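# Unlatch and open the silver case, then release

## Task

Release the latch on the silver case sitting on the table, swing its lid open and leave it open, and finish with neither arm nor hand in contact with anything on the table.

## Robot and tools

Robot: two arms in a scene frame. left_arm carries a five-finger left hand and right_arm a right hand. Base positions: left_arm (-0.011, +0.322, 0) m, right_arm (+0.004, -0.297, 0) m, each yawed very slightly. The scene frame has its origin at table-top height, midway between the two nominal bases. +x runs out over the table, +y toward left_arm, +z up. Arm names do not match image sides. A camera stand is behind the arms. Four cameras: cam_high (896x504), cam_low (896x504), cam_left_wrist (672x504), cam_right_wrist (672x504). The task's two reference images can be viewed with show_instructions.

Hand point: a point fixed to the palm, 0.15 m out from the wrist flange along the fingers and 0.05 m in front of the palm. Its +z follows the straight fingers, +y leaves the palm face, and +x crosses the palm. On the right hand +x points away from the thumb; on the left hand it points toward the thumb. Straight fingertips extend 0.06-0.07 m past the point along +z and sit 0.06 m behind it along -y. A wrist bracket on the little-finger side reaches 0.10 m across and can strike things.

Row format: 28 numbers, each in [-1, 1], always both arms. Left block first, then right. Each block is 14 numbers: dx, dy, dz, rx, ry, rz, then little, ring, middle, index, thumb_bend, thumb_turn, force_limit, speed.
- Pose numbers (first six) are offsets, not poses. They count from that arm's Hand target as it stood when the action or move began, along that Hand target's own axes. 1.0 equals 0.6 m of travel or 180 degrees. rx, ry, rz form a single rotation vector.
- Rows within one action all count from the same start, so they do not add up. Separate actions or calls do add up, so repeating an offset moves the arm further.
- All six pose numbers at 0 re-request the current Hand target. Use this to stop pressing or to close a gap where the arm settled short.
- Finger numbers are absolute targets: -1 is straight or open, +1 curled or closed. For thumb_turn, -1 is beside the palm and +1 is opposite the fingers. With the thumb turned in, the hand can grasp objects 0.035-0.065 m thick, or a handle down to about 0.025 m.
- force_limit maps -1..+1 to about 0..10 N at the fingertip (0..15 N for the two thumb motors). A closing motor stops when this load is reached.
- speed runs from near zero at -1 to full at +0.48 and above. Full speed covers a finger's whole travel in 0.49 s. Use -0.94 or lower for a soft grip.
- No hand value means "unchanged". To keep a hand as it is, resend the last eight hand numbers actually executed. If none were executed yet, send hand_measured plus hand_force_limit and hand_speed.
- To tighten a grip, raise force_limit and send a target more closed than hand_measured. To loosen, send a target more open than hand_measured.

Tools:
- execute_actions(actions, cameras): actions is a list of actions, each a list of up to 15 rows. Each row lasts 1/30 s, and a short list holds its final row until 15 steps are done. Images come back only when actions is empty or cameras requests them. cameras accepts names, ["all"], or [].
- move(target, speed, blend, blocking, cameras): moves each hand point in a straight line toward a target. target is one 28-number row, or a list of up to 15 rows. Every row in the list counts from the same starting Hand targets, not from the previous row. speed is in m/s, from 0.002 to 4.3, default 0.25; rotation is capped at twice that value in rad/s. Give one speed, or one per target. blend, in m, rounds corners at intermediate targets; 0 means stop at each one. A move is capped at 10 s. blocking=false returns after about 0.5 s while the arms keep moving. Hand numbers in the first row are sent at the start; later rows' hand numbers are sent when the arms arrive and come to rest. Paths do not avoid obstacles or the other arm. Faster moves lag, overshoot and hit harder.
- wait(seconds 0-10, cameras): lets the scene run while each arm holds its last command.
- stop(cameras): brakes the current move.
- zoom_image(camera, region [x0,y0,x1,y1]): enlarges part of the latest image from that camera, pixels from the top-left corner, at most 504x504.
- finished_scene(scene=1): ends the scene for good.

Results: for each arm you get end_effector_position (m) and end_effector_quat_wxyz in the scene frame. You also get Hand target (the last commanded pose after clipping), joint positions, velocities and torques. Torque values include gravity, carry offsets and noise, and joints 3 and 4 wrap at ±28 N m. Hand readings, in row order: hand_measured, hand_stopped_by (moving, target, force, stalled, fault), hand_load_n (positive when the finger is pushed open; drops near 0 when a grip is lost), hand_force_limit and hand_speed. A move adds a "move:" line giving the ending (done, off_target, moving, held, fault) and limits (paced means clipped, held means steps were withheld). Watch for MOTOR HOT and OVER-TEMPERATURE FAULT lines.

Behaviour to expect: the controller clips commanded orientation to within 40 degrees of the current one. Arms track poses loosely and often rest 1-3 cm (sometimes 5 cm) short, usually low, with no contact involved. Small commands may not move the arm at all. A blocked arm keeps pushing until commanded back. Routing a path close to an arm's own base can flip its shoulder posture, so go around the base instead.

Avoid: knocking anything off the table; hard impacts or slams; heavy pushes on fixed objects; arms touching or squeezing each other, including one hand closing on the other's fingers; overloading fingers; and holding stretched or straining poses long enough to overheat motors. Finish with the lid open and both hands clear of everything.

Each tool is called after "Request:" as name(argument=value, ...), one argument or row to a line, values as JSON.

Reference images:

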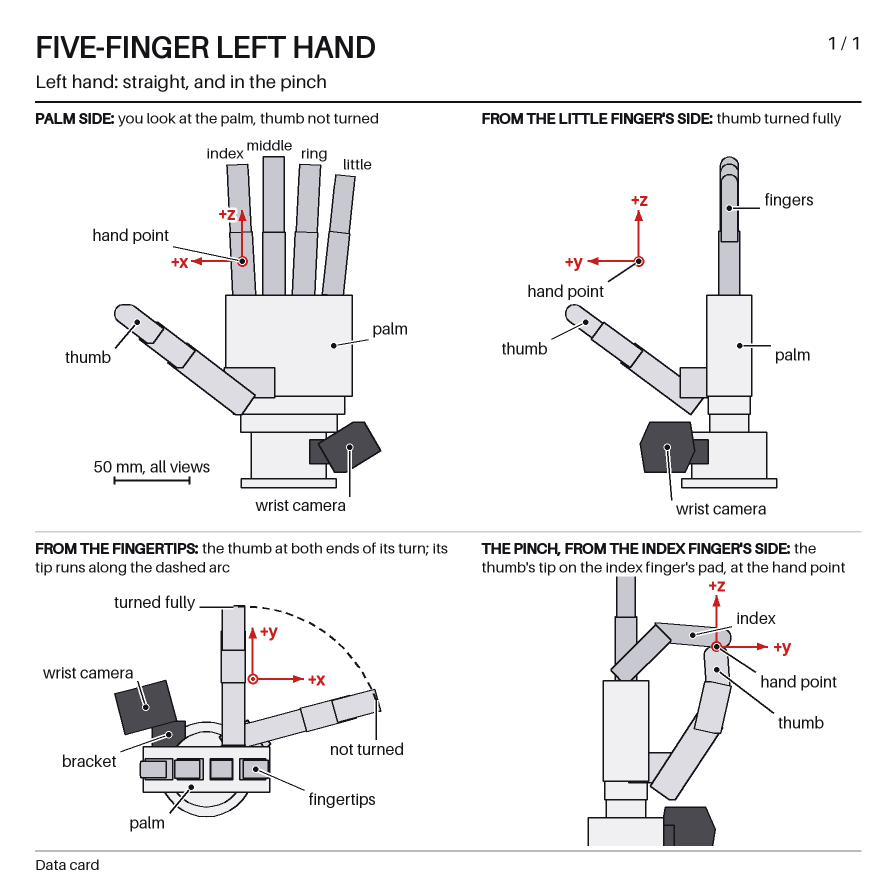

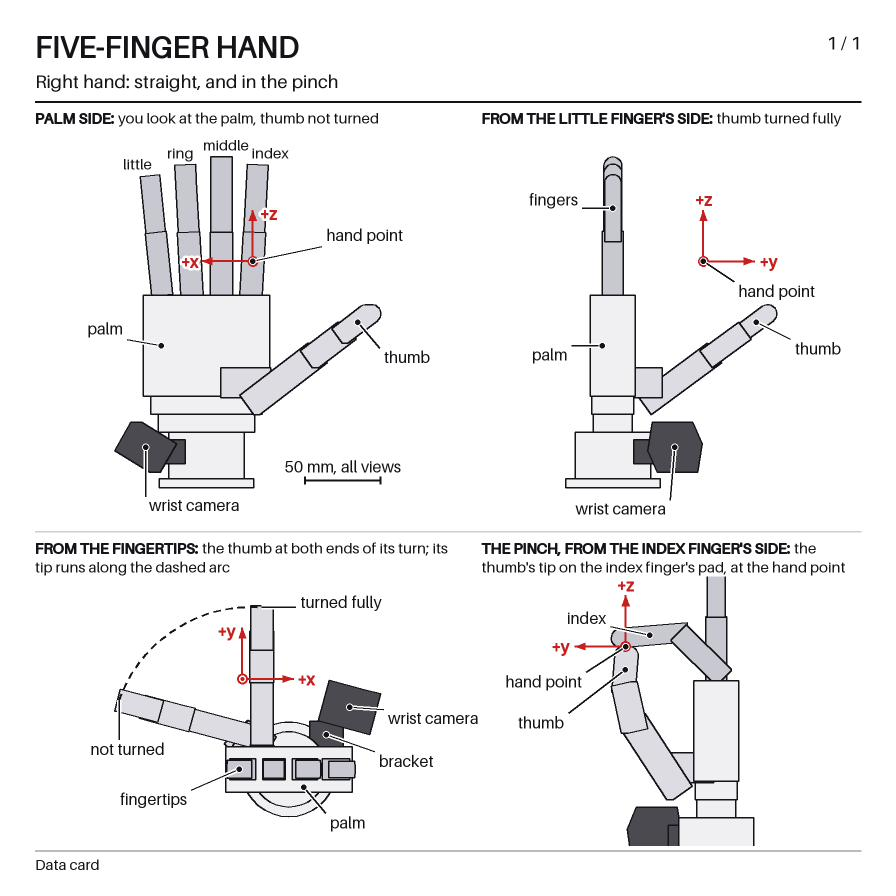

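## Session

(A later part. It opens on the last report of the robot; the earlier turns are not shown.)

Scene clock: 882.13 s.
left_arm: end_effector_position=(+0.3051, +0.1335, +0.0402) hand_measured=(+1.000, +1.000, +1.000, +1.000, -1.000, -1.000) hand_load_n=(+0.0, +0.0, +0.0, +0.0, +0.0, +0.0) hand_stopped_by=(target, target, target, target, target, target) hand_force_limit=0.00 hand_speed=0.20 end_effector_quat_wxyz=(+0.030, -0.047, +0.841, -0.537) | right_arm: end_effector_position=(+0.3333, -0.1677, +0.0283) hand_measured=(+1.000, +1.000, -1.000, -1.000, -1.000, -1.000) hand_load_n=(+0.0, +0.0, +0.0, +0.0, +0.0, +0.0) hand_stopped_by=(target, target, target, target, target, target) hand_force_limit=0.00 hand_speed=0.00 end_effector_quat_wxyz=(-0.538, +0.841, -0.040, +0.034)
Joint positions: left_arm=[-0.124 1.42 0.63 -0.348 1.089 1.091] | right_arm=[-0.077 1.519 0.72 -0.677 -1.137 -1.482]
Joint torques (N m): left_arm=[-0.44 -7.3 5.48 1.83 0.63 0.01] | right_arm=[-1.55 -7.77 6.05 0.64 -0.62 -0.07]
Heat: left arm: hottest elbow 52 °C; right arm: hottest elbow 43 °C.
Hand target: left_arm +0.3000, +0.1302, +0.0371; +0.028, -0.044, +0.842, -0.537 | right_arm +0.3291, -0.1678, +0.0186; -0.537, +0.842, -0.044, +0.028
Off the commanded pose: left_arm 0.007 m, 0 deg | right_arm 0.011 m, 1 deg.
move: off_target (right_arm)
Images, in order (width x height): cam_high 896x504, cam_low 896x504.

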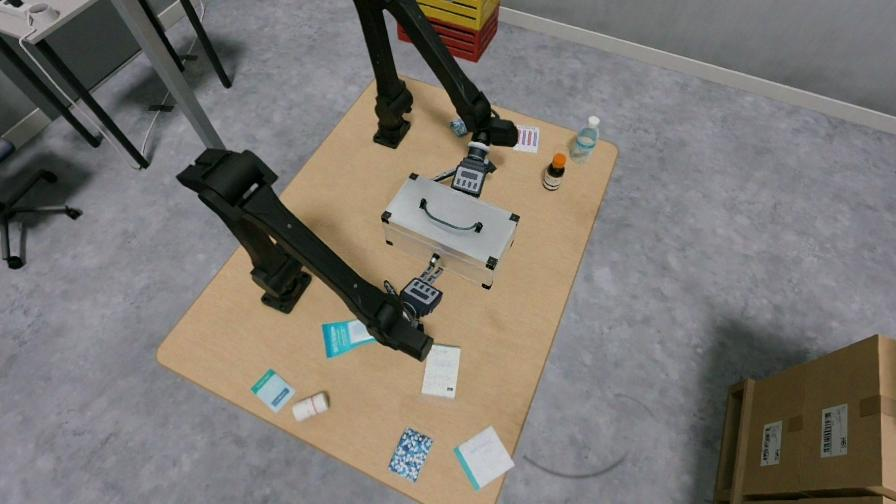

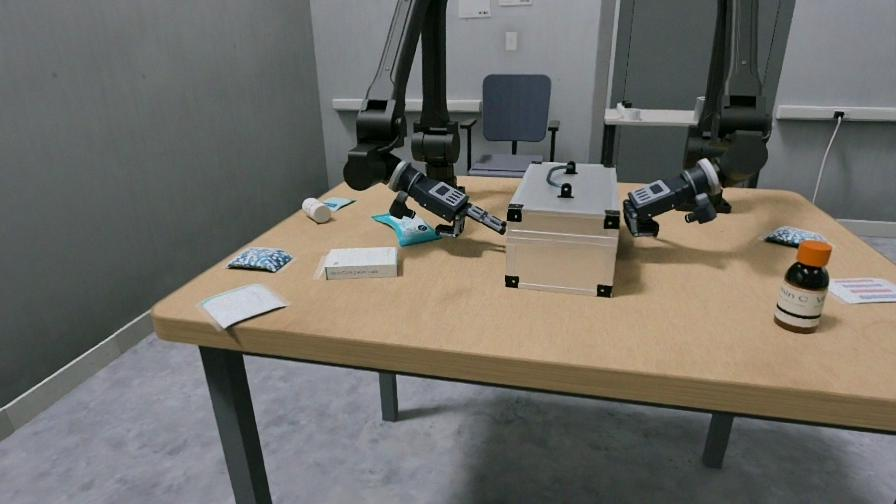

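Request:
move(
  target=[
    [0.0024,-0.0098,0.021,0,0,0,1,1,1,1,-1,-1,0,0.2, 0,0,0,0,0,0,1,1,-1,-1,-1,-1,0,0],
    [0.0024,-0.0098,0.021,0,0,0,1,1,1,1,-1,-1,0,0.2, -0.0052,-0.021,0.045,0,0,0,1,1,-1,-1,-1,-1,0,0],
  ],
  cameras=["all"],
  speed=0.05,
)

Request:
zoom_image(
  camera="cam_low",
  region=[440, 130, 740, 310],
)

Request:
zoom_image(
  camera="cam_high",
  region=[390, 200, 480, 300],
)

Scene clock: 894.37 s.
left_arm: end_effector_position=(+0.3050, +0.1196, +0.0400) hand_measured=(+1.000, +1.000, +1.000, +1.000, -1.000, -1.000) hand_load_n=(+0.0, +0.0, +0.0, +0.0, +0.0, +0.0) hand_stopped_by=(target, target, target, target, target, target) hand_force_limit=0.00 hand_speed=0.20 end_effector_quat_wxyz=(+0.029, -0.048, +0.842, -0.537) | right_arm: end_effector_position=(+0.3311, -0.1456, +0.0158) hand_measured=(+1.000, +1.000, -1.000, -1.000, -1.000, -1.000) hand_load_n=(+0.0, +0.0, +0.0, -2.0, +0.0, +0.0) hand_stopped_by=(target, target, target, target, target, target) hand_force_limit=0.00 hand_speed=0.00 end_effector_quat_wxyz=(-0.532, +0.845, -0.046, +0.033)
Joint positions: left_arm=[-0.165 1.42 0.621 -0.272 1.07 1.012] | right_arm=[-0.008 1.519 0.672 -0.485 -1.111 -1.312]
Joint torques (N m): left_arm=[-0.38 -7.47 5.53 1.98 0.6 -0.02] | right_arm=[-0.44 -9.23 6.74 0.92 -0.97 0.22]
Heat: left arm: hottest elbow 50 °C; right arm: hottest elbow 43 °C.
Hand target: left_arm +0.3000, +0.1162, +0.0371; +0.028, -0.044, +0.842, -0.537 | right_arm +0.3291, -0.1378, +0.0186; -0.537, +0.842, -0.044, +0.028
Off the commanded pose: left_arm 0.007 m, 0 deg | right_arm 0.008 m, 1 deg.
move: done

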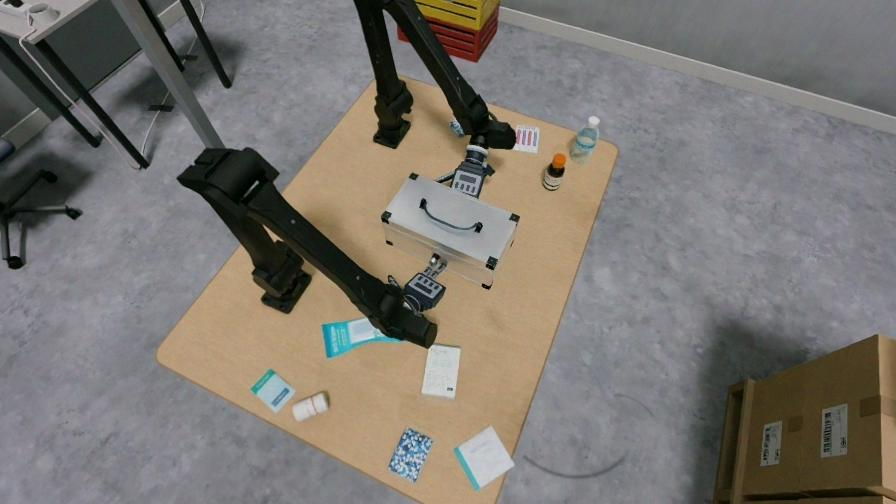

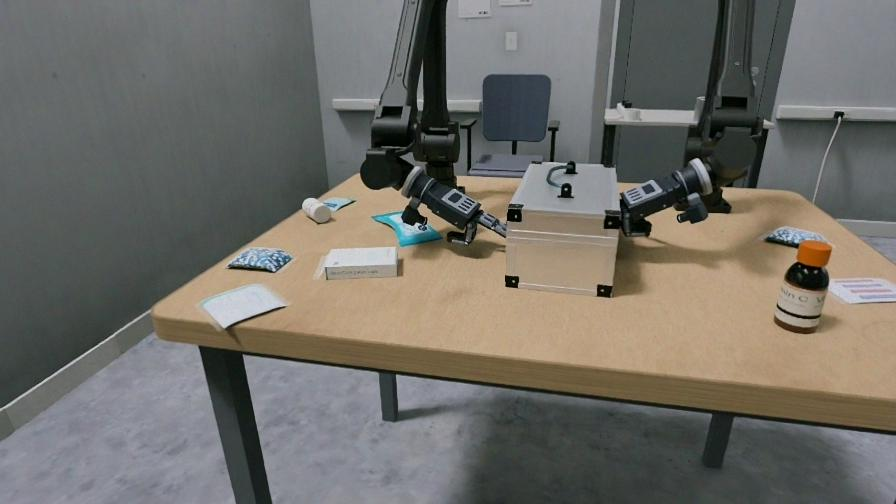

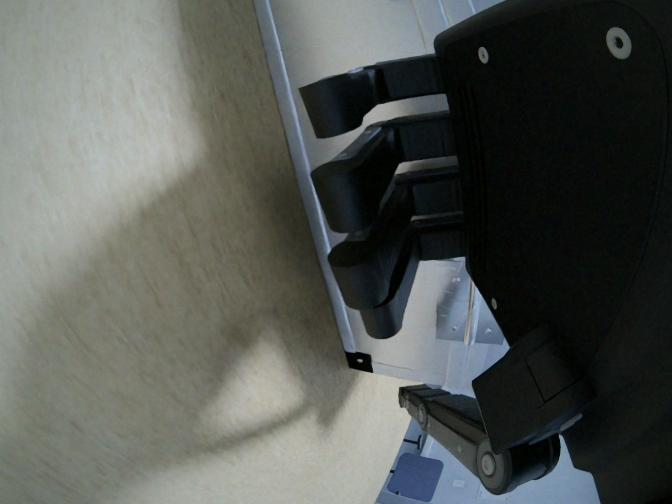

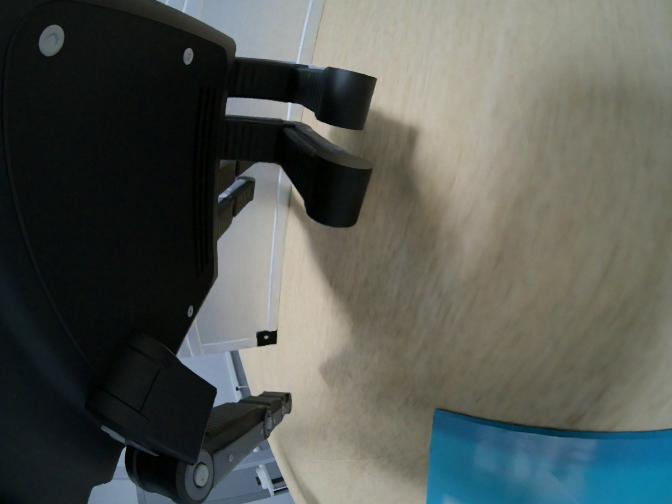

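Scaled by 1.680 from the camera's 896x504 image, which has a finer 1280x720 frame.

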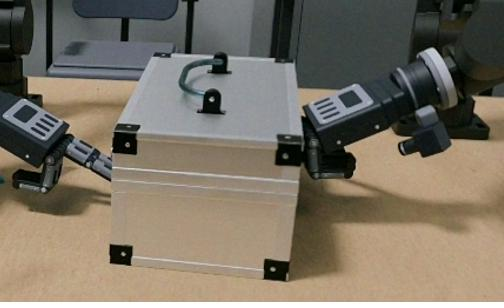

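Scaled by 5.040 from the camera's 896x504 image, which has a finer 1280x720 frame.

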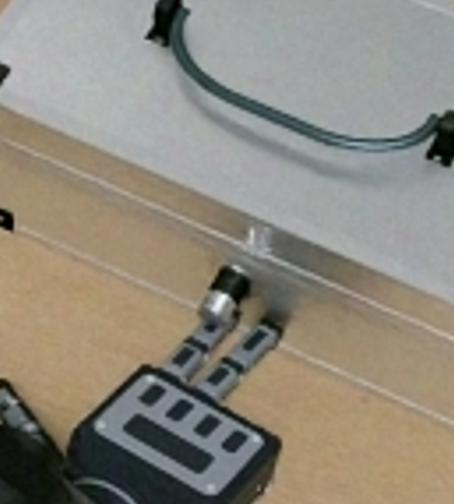

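Request:
move(
  target=[
    [0,0,0,0,0,0,1,1,1,1,-1,-1,0,0.2, 0.0055,0.0012,-0.0579,0,0,0,1,1,-1,-1,-1,-1,0,0],
  ],
  cameras=["all"],
  speed=0.1,
)

Request:
zoom_image(
  camera="cam_high",
  region=[390, 200, 480, 300],
)

Request:
zoom_image(
  camera="cam_right_wrist",
  region=[200, 60, 340, 200],
)

Scene clock: 910.53 s.
left_arm: end_effector_position=(+0.3050, +0.1196, +0.0400) hand_measured=(+1.000, +1.000, +1.000, +1.000, -1.000, -1.000) hand_load_n=(+0.0, +0.5, +0.0, +0.0, +0.0, +0.0) hand_stopped_by=(target, target, target, target, target, target) hand_force_limit=0.00 hand_speed=0.20 end_effector_quat_wxyz=(+0.029, -0.048, +0.842, -0.537) | right_arm: end_effector_position=(+0.3116, -0.1654, +0.0248) hand_measured=(+1.000, +1.000, -1.000, -1.000, -1.000, -1.000) hand_load_n=(+0.0, +0.0, -1.0, +0.0, +0.0, -0.5) hand_stopped_by=(target, target, target, target, target, target) hand_force_limit=0.00 hand_speed=0.00 end_effector_quat_wxyz=(-0.536, +0.843, -0.052, +0.012)
Joint positions: left_arm=[-0.165 1.42 0.621 -0.272 1.07 1.012] | right_arm=[-0.072 1.503 0.687 -0.709 -1.131 -1.481]
Joint torques (N m): left_arm=[-0.15 -7.47 5.49 2 0.6 -0.02] | right_arm=[-2.49 -8.35 10.11 -0.51 -0.79 -0.2]
Heat: left arm: hottest elbow 48 °C; right arm: hottest elbow 42 °C.
Hand target: left_arm +0.3000, +0.1162, +0.0371; +0.028, -0.044, +0.842, -0.537 | right_arm +0.3290, -0.1698, +0.0326; -0.537, +0.842, -0.044, +0.028
Off the commanded pose: left_arm 0.007 m, 0 deg | right_arm 0.020 m, 2 deg.
move: off_target (right_arm)

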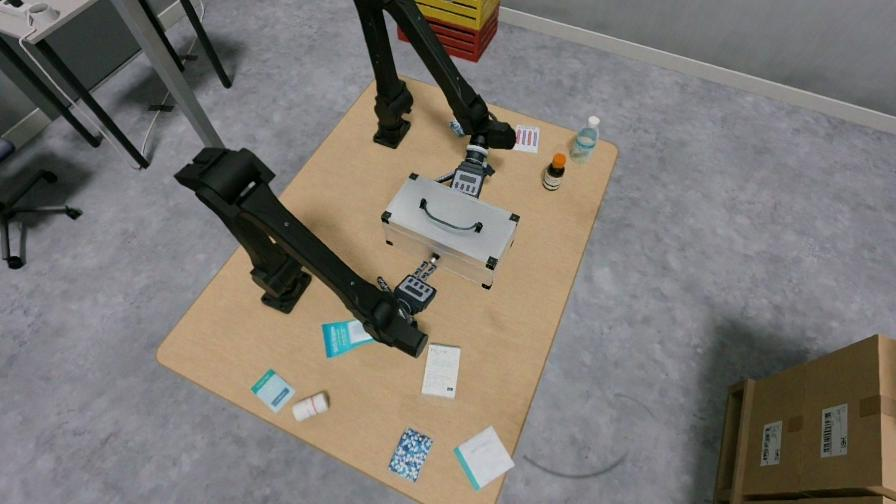

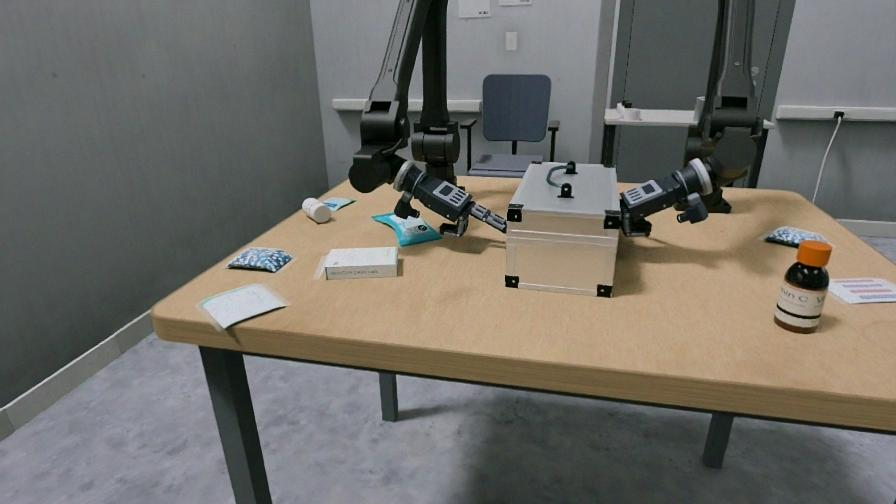

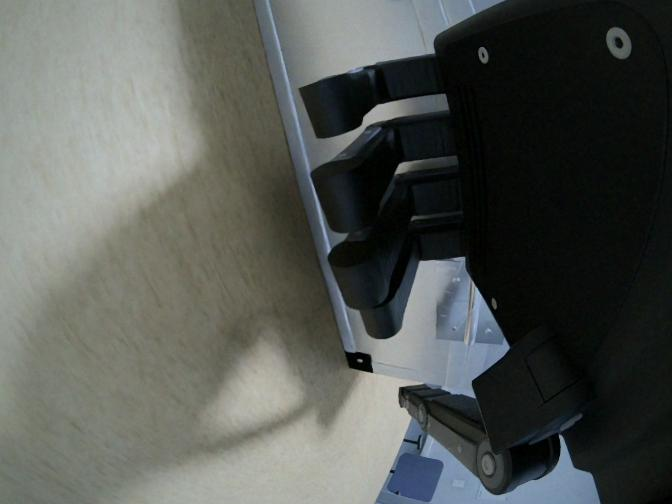

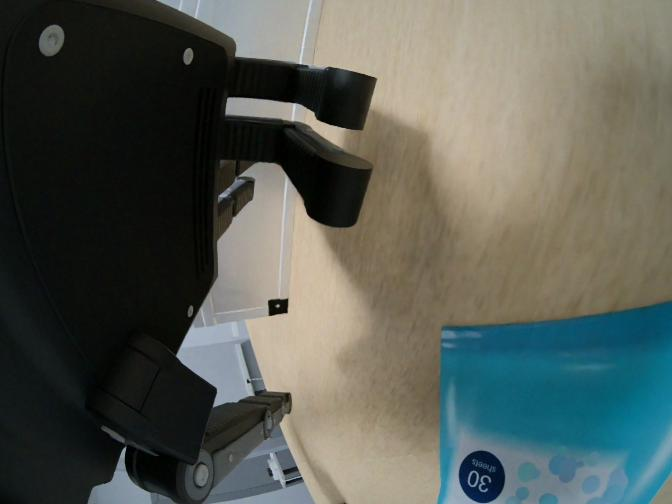

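Scaled by 5.040 from the camera's 896x504 image, which has a finer 1280x720 frame.

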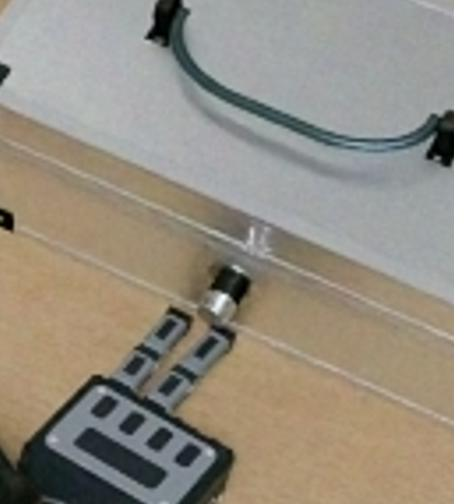

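Scaled by 3.600 from the camera's 672x504 image, which has a finer 960x720 frame.

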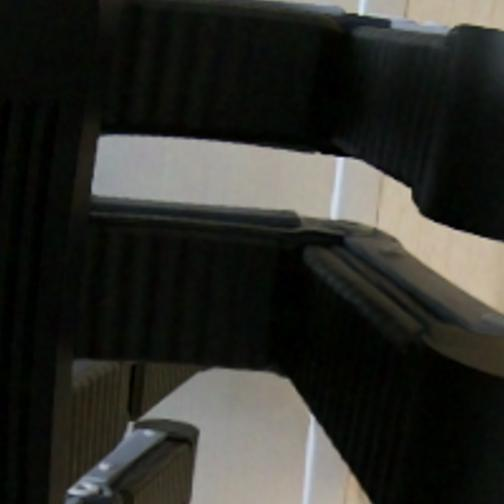

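Request:
move(
  target=[
    [0,0,0,0,0,0,1,1,1,1,-1,-1,0,0.2, 0.007,0.028,-0.0601,0,0,0,1,1,-1,-1,-1,-1,0,0],
  ],
  cameras=["cam_high","cam_right_wrist"],
  speed=0.1,
)

Request:
zoom_image(
  camera="cam_high",
  region=[380, 210, 470, 310],
)

Scene clock: 919.30 s.
left_arm: end_effector_position=(+0.3050, +0.1196, +0.0400) hand_measured=(+1.000, +1.000, +1.000, +1.000, -1.000, -1.000) hand_load_n=(+0.0, +0.5, +0.5, +0.5, +0.0, +0.0) hand_stopped_by=(target, target, target, target, target, target) hand_force_limit=0.00 hand_speed=0.20 end_effector_quat_wxyz=(+0.029, -0.048, +0.842, -0.537) | right_arm: end_effector_position=(+0.3144, -0.2038, +0.0298) hand_measured=(+1.000, +1.000, -1.000, -1.000, -1.000, -1.000) hand_load_n=(+0.0, +0.0, +0.0, +0.0, +0.0, -0.5) hand_stopped_by=(target, target, target, target, target, target) hand_force_limit=0.00 hand_speed=0.00 end_effector_quat_wxyz=(-0.537, +0.842, -0.049, +0.018)
Joint positions: left_arm=[-0.165 1.42 0.621 -0.272 1.07 1.012] | right_arm=[-0.188 1.547 0.753 -0.962 -1.127 -1.751]
Joint torques (N m): left_arm=[-0.21 -7.41 5.49 1.95 0.6 -0.01] | right_arm=[-2.61 -7.65 9.73 -0.84 -0.65 -0.21]
Heat: left arm: hottest elbow 48 °C; right arm: hottest elbow 43 °C.
Hand target: left_arm +0.3000, +0.1162, +0.0371; +0.028, -0.044, +0.842, -0.537 | right_arm +0.3291, -0.2099, +0.0326; -0.537, +0.842, -0.044, +0.028
Off the commanded pose: left_arm 0.007 m, 0 deg | right_arm 0.016 m, 1 deg.
move: off_target (right_arm)
Images, in order (width x height): cam_high 896x504, cam_right_wrist 672x504.

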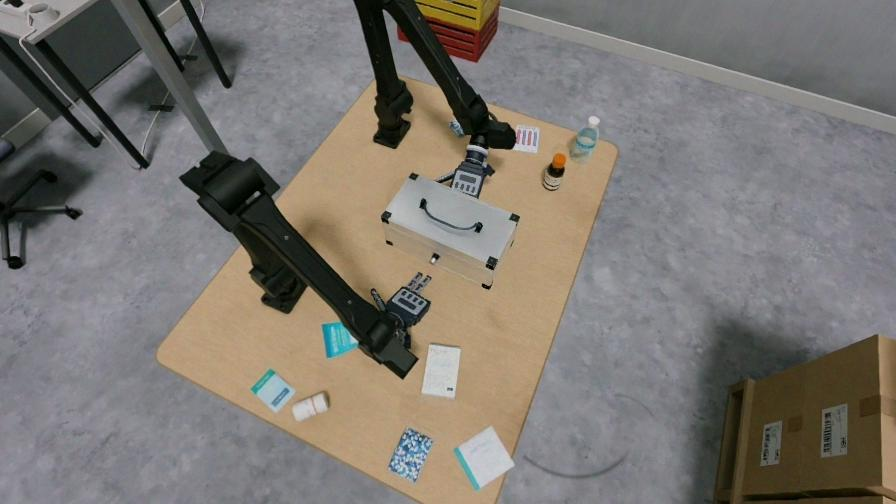

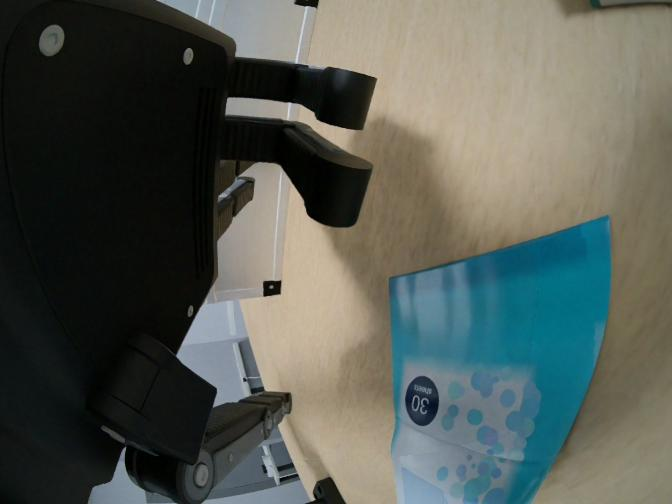

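Scaled by 5.040 from the camera's 896x504 image, which has a finer 1280x720 frame.

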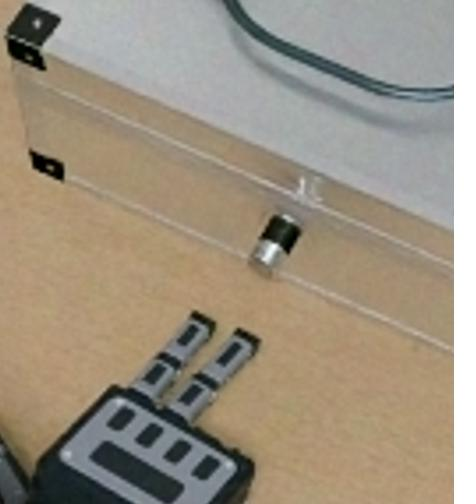

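Request:
move(
  target=[
    [0,0,0,0,0,0,1,1,1,1,-1,-1,0,0.2, 0,0,0,0,0,0,1,1,1,1,-1,-1,0,0],
    [0,0,0,0,0,0,1,1,1,1,-1,-1,0,0.2, -0.0282,-0.0478,0.15,0,0,0,1,1,1,1,-1,-1,0,0],
  ],
  cameras=["cam_high","cam_low"],
  speed=0.1,
)

Request:
zoom_image(
  camera="cam_high",
  region=[380, 210, 470, 310],
)

Scene clock: 949.00 s.
left_arm: end_effector_position=(+0.3050, +0.1196, +0.0400) hand_measured=(+1.000, +1.000, +1.000, +1.000, -1.000, -1.000) hand_load_n=(+0.5, +0.5, +0.0, +0.0, +0.0, -0.5) hand_stopped_by=(target, target, target, target, target, target) hand_force_limit=0.00 hand_speed=0.20 end_effector_quat_wxyz=(+0.029, -0.048, +0.842, -0.537) | right_arm: end_effector_position=(+0.3250, -0.1183, +0.0202) hand_measured=(+1.000, +1.000, +1.000, +1.000, -1.000, -1.000) hand_load_n=(+0.0, +0.0, +0.0, +0.0, +0.0, -0.5) hand_stopped_by=(target, target, target, target, target, target) hand_force_limit=0.00 hand_speed=0.00 end_effector_quat_wxyz=(-0.537, +0.842, -0.044, +0.030)
Joint positions: left_arm=[-0.165 1.42 0.621 -0.272 1.07 1.012] | right_arm=[0.07 1.488 0.635 -0.34 -1.099 -1.155]
Joint torques (N m): left_arm=[-0.15 -7.36 5.5 1.98 0.59 -0.02] | right_arm=[-0.97 -8.94 6.39 1.16 -0.54 0.12]
Heat: left arm: hottest elbow 46 °C; right arm: hottest elbow 44 °C.
Hand target: left_arm +0.3000, +0.1162, +0.0371; +0.028, -0.044, +0.842, -0.537 | right_arm +0.3220, -0.1149, +0.0206; -0.537, +0.842, -0.044, +0.028
Off the commanded pose: left_arm 0.007 m, 0 deg | right_arm 0.005 m, 0 deg.
move: done
Images, in order (width x height): cam_high 896x504, cam_low 896x504.

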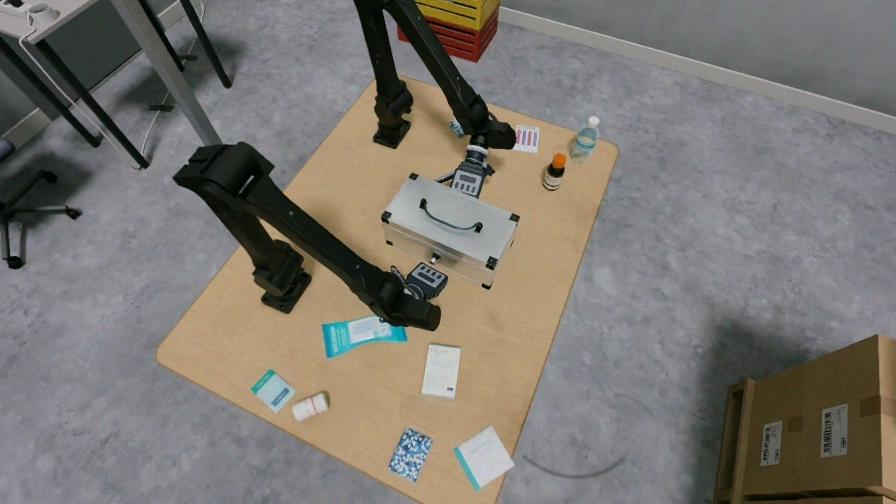

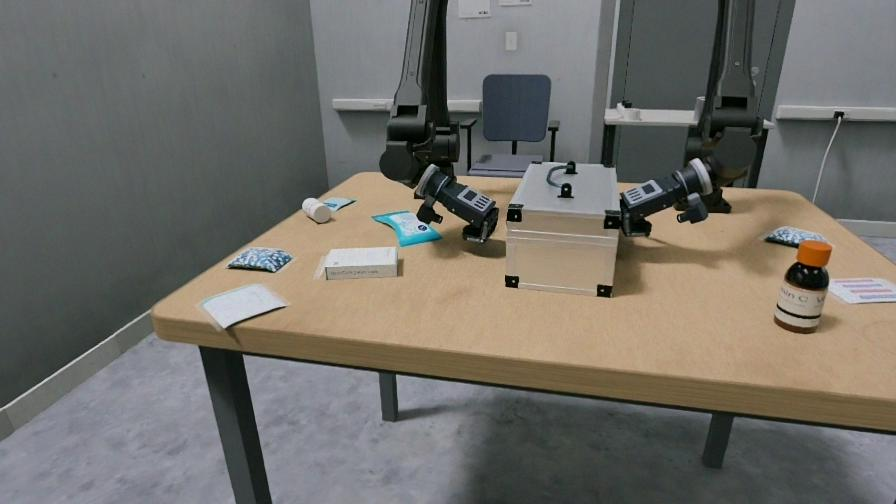

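Scaled by 5.040 from the camera's 896x504 image, which has a finer 1280x720 frame.

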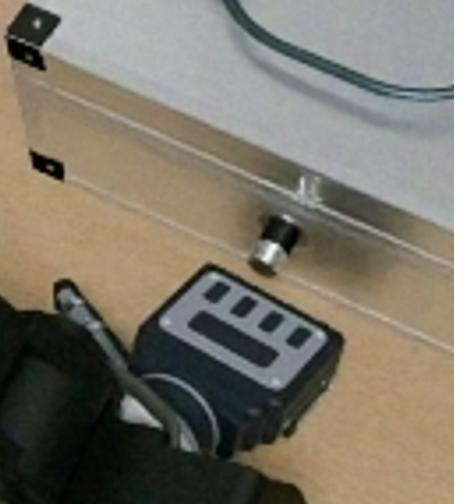

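Request:
move(
  target=[
    [0,0,0,0,0,0,1,1,1,1,-1,-1,0,0.2, -0.007,-0.028,0.06,0,0,0,1,1,1,1,-1,-1,0,0],
  ],
  cameras=["all"],
  speed=0.05,
)

Request:
zoom_image(
  camera="cam_high",
  region=[380, 210, 470, 310],
)

Request:
zoom_image(
  camera="cam_low",
  region=[440, 130, 740, 310],
)

Scene clock: 964.90 s.
left_arm: end_effector_position=(+0.3050, +0.1196, +0.0400) hand_measured=(+1.000, +1.000, +1.000, +1.000, -1.000, -1.000) hand_load_n=(+0.5, +0.0, +0.0, +0.0, +0.0, +0.0) hand_stopped_by=(target, target, target, target, target, target) hand_force_limit=0.00 hand_speed=0.20 end_effector_quat_wxyz=(+0.029, -0.048, +0.842, -0.537) | right_arm: end_effector_position=(+0.3249, -0.0926, +0.0195) hand_measured=(+1.000, +1.000, +1.000, +1.000, -1.000, -1.000) hand_load_n=(+0.0, +0.0, +0.0, +0.0, +0.0, -0.5) hand_stopped_by=(target, target, target, target, target, target) hand_force_limit=0.00 hand_speed=0.00 end_effector_quat_wxyz=(-0.534, +0.842, -0.061, +0.033)
Joint positions: left_arm=[-0.165 1.42 0.621 -0.272 1.07 1.012] | right_arm=[0.147 1.477 0.599 -0.147 -1.048 -0.949]
Joint torques (N m): left_arm=[-0.09 -7.36 5.49 1.98 0.6 -0.01] | right_arm=[2.14 -7.65 7.61 2.3 -0.42 0.22]
Heat: left arm: hottest elbow 46 °C; right arm: hottest elbow 43 °C.
Hand target: left_arm +0.3000, +0.1162, +0.0371; +0.028, -0.044, +0.842, -0.537 | right_arm +0.3220, -0.0749, +0.0207; -0.537, +0.842, -0.044, +0.028
Off the commanded pose: left_arm 0.007 m, 0 deg | right_arm 0.018 m, 2 deg.
move: off_target (right_arm)

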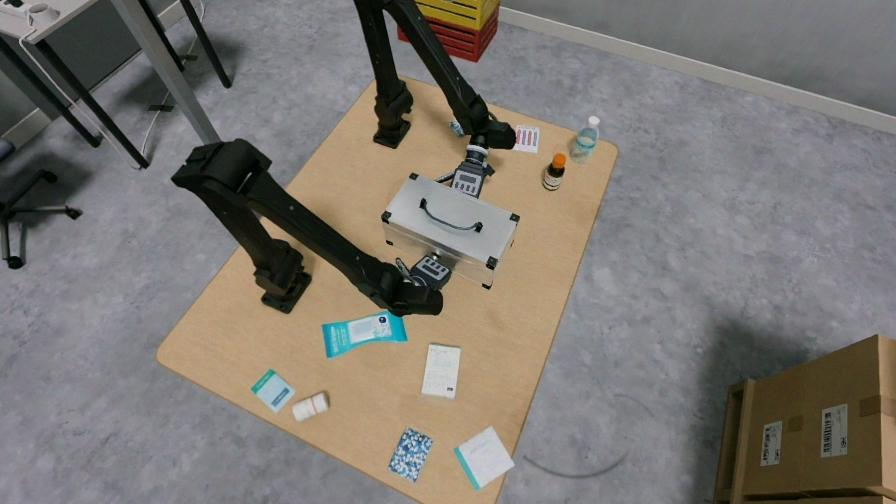

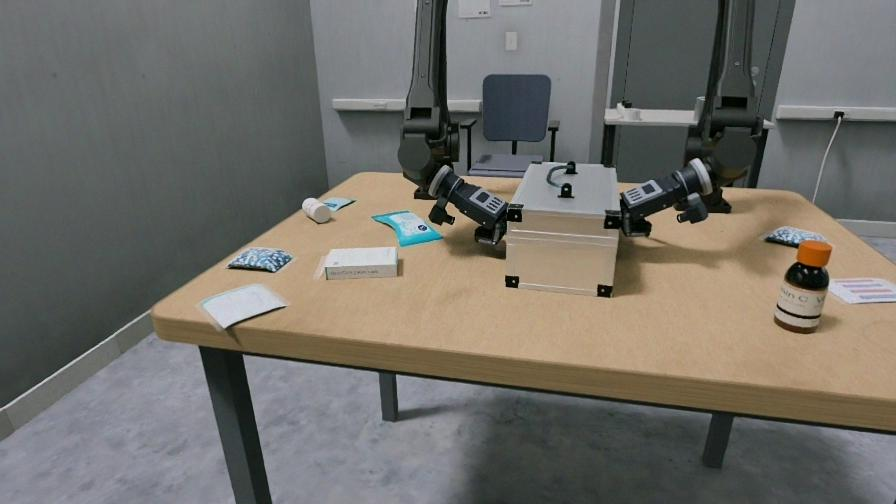

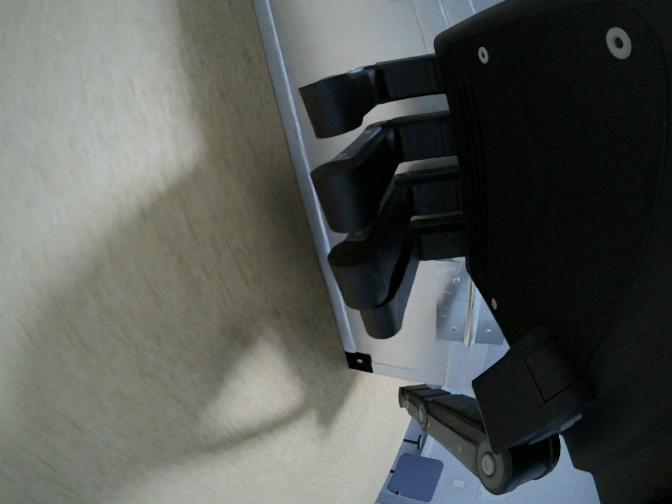

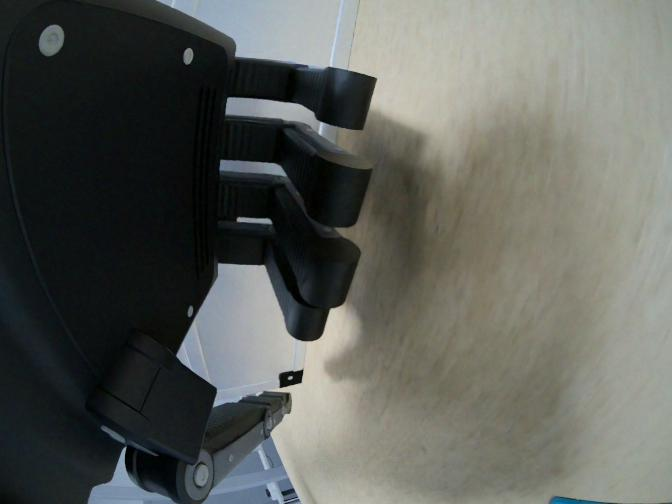

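Scaled by 5.040 from the camera's 896x504 image, which has a finer 1280x720 frame.

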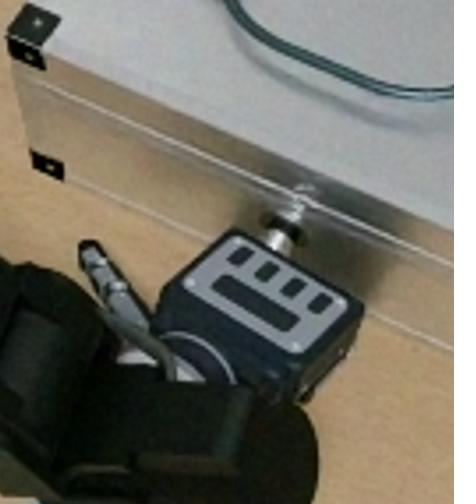

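Scaled by 1.680 from the camera's 896x504 image, which has a finer 1280x720 frame.

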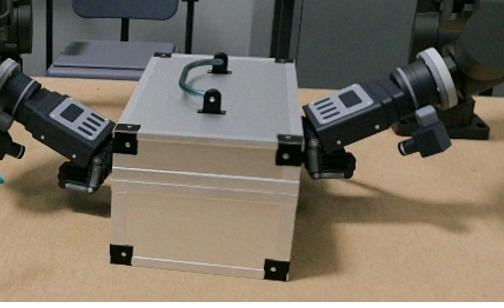

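Request:
move(
  target=[
    [0,0,0,0,0,0,1,1,1,1,-1,-1,0,0.2, -0.0035,-0.014,0.03,0,0,0,1,1,1,1,-1,-1,0,0],
  ],
  cameras=["cam_high","cam_low"],
  speed=0.05,
)

Request:
zoom_image(
  camera="cam_high",
  region=[380, 210, 470, 310],
)

Request:
zoom_image(
  camera="cam_low",
  region=[440, 130, 740, 310],
)

Scene clock: 973.53 s.
left_arm: end_effector_position=(+0.3055, +0.1206, +0.0398) hand_measured=(+1.000, +1.000, +1.000, +1.000, -1.000, -1.000) hand_load_n=(+0.0, +0.0, +0.0, +0.5, +0.0, +0.0) hand_stopped_by=(target, target, target, target, target, target) hand_force_limit=0.00 hand_speed=0.20 end_effector_quat_wxyz=(+0.030, -0.049, +0.842, -0.537) | right_arm: end_effector_position=(+0.3261, -0.0883, +0.0198) hand_measured=(+1.000, +1.000, +1.000, +1.000, -1.000, -1.000) hand_load_n=(+0.0, +0.0, +0.0, -1.0, +0.0, +0.0) hand_stopped_by=(target, target, target, target, target, target) hand_force_limit=0.00 hand_speed=0.00 end_effector_quat_wxyz=(-0.532, +0.842, -0.077, +0.040)
Joint positions: left_arm=[-0.162 1.42 0.62 -0.272 1.07 1.012] | right_arm=[0.162 1.467 0.58 -0.078 -1.019 -0.872]
Joint torques (N m): left_arm=[-0.44 -7.3 5.55 1.99 0.62 -0.01] | right_arm=[5.19 -7.18 8.77 2.71 -0.38 0.29]
Heat: left arm: hottest elbow 45 °C; right arm: hottest elbow 43 °C.
Hand target: left_arm +0.3000, +0.1162, +0.0371; +0.028, -0.044, +0.842, -0.537 | right_arm +0.3219, -0.0550, +0.0207; -0.537, +0.842, -0.044, +0.028
Off the commanded pose: left_arm 0.008 m, 1 deg | right_arm 0.034 m, 4 deg.
move: off_target (right_arm)
Images, in order (width x height): cam_high 896x504, cam_low 896x504.

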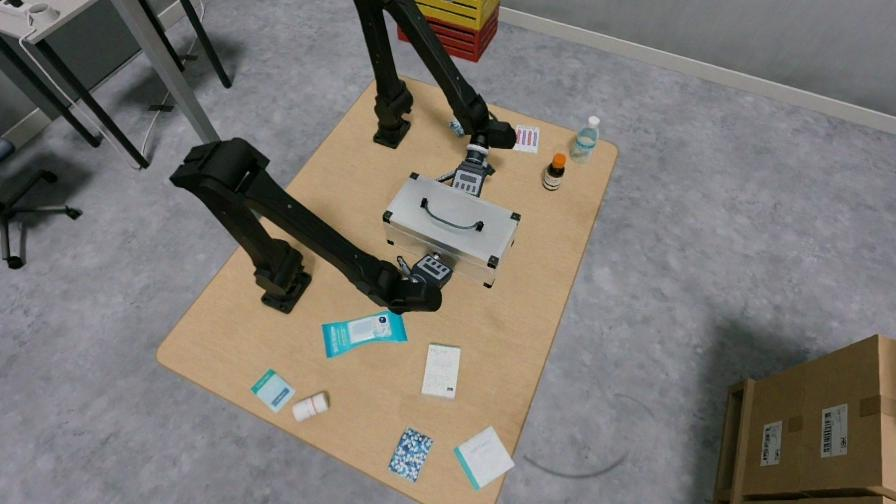

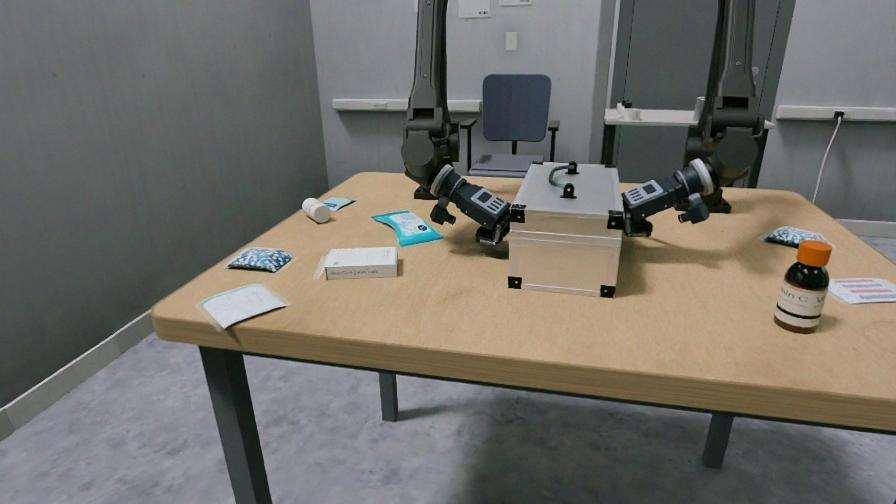

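Scaled by 5.040 from the camera's 896x504 image, which has a finer 1280x720 frame.

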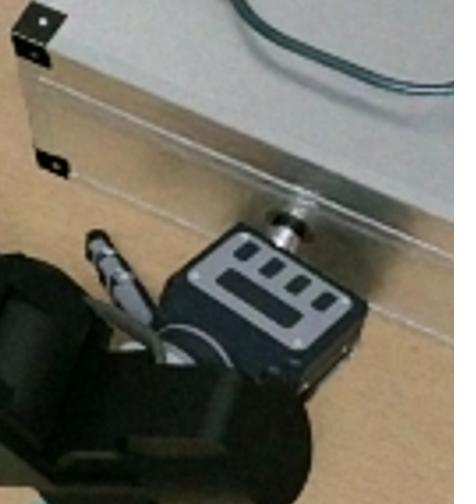

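Scaled by 1.680 from the camera's 896x504 image, which has a finer 1280x720 frame.

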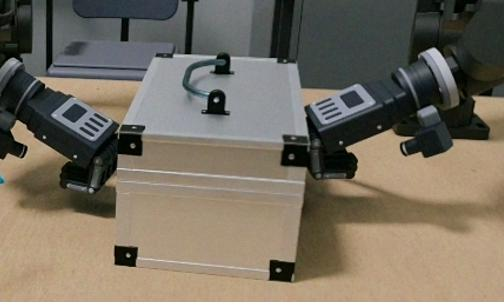

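Request:
move(
  target=[
    [0,0,0,0,0,0,1,1,1,1,-1,-1,0,0.2, 0.014,0.056,-0.120,0,0,0,1,1,1,1,-1,-1,0,0],
  ],
  cameras=["cam_high","cam_low","cam_right_wrist"],
  speed=0.15,
)

Request:
zoom_image(
  camera="cam_high",
  region=[380, 210, 470, 310],
)

Request:
zoom_image(
  camera="cam_low",
  region=[440, 130, 740, 310],
)

Scene clock: 985.77 s.
left_arm: end_effector_position=(+0.3055, +0.1206, +0.0398) hand_measured=(+1.000, +1.000, +1.000, +1.000, -1.000, -1.000) hand_load_n=(+0.5, +0.0, +0.0, +0.0, +0.0, -0.5) hand_stopped_by=(target, target, target, target, target, target) hand_force_limit=0.00 hand_speed=0.20 end_effector_quat_wxyz=(+0.030, -0.049, +0.842, -0.537) | right_arm: end_effector_position=(+0.3054, -0.1322, +0.0162) hand_measured=(+1.000, +1.000, +1.000, +1.000, -1.000, -1.000) hand_load_n=(+0.0, +0.0, +0.0, +0.0, +0.0, +0.0) hand_stopped_by=(target, target, target, target, target, target) hand_force_limit=0.00 hand_speed=0.00 end_effector_quat_wxyz=(-0.536, +0.843, -0.050, +0.017)
Joint positions: left_arm=[-0.162 1.42 0.62 -0.272 1.07 1.012] | right_arm=[0.03 1.474 0.61 -0.438 -1.114 -1.244]
Joint torques (N m): left_arm=[-0.44 -7.47 5.53 2 0.62 0] | right_arm=[-2.67 -7.12 10.06 -0.1 -0.73 -0.26]
Heat: left arm: hottest elbow 45 °C; right arm: hottest elbow 44 °C.
Hand target: left_arm +0.3000, +0.1162, +0.0371; +0.028, -0.044, +0.842, -0.537 | right_arm +0.3221, -0.1348, +0.0206; -0.537, +0.842, -0.044, +0.028
Off the commanded pose: left_arm 0.008 m, 1 deg | right_arm 0.017 m, 1 deg.
move: off_target (right_arm)
Images, in order (width x height): cam_high 896x504, cam_low 896x504, cam_right_wrist 672x504.

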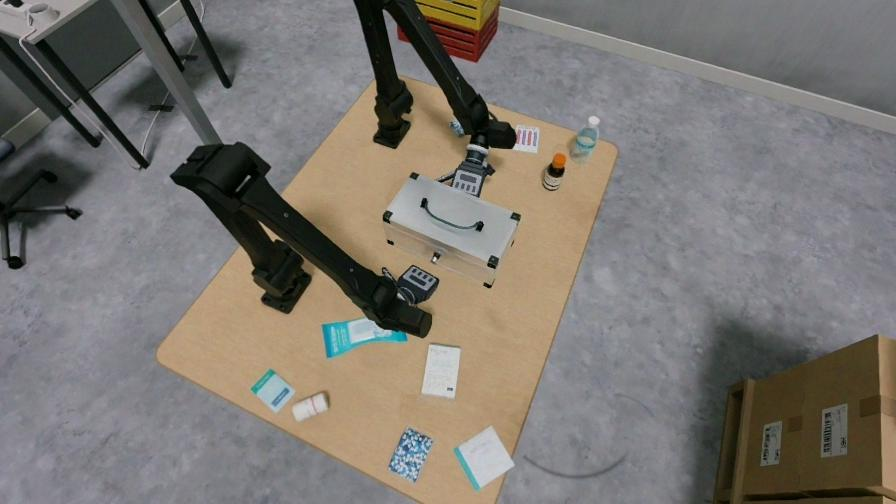

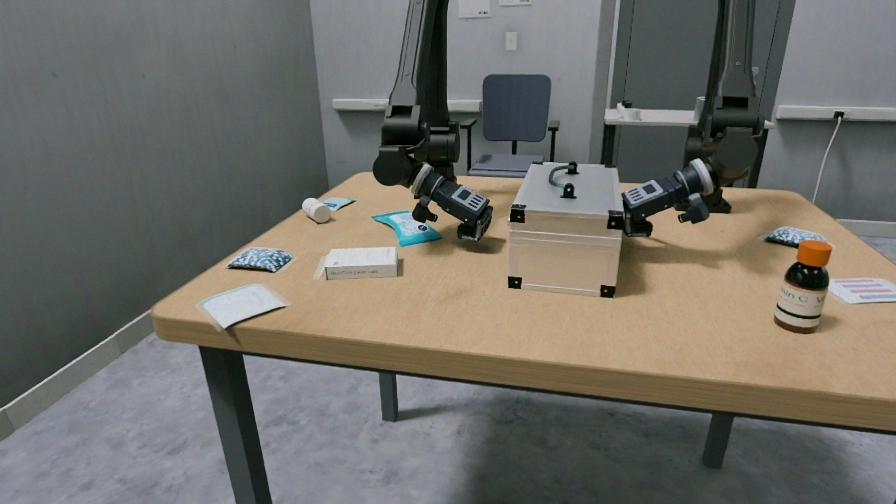

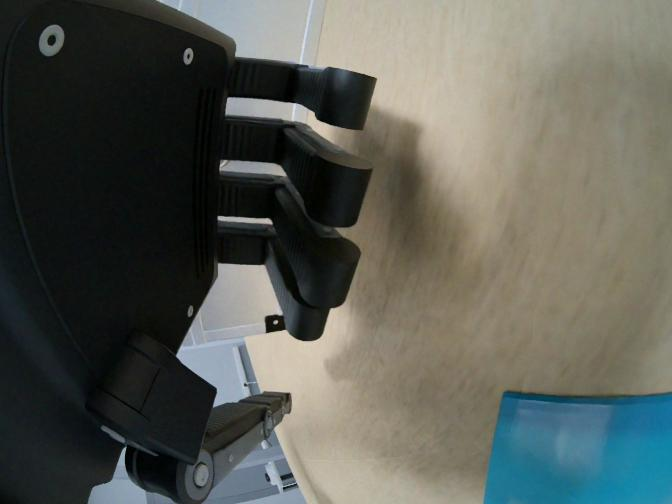

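Scaled by 5.040 from the camera's 896x504 image, which has a finer 1280x720 frame.

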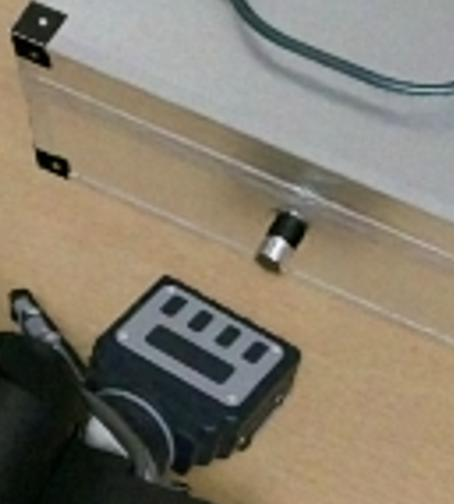

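Scaled by 1.680 from the camera's 896x504 image, which has a finer 1280x720 frame.

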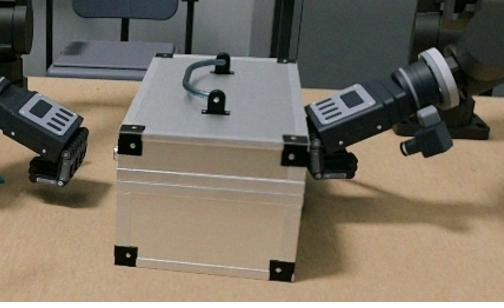

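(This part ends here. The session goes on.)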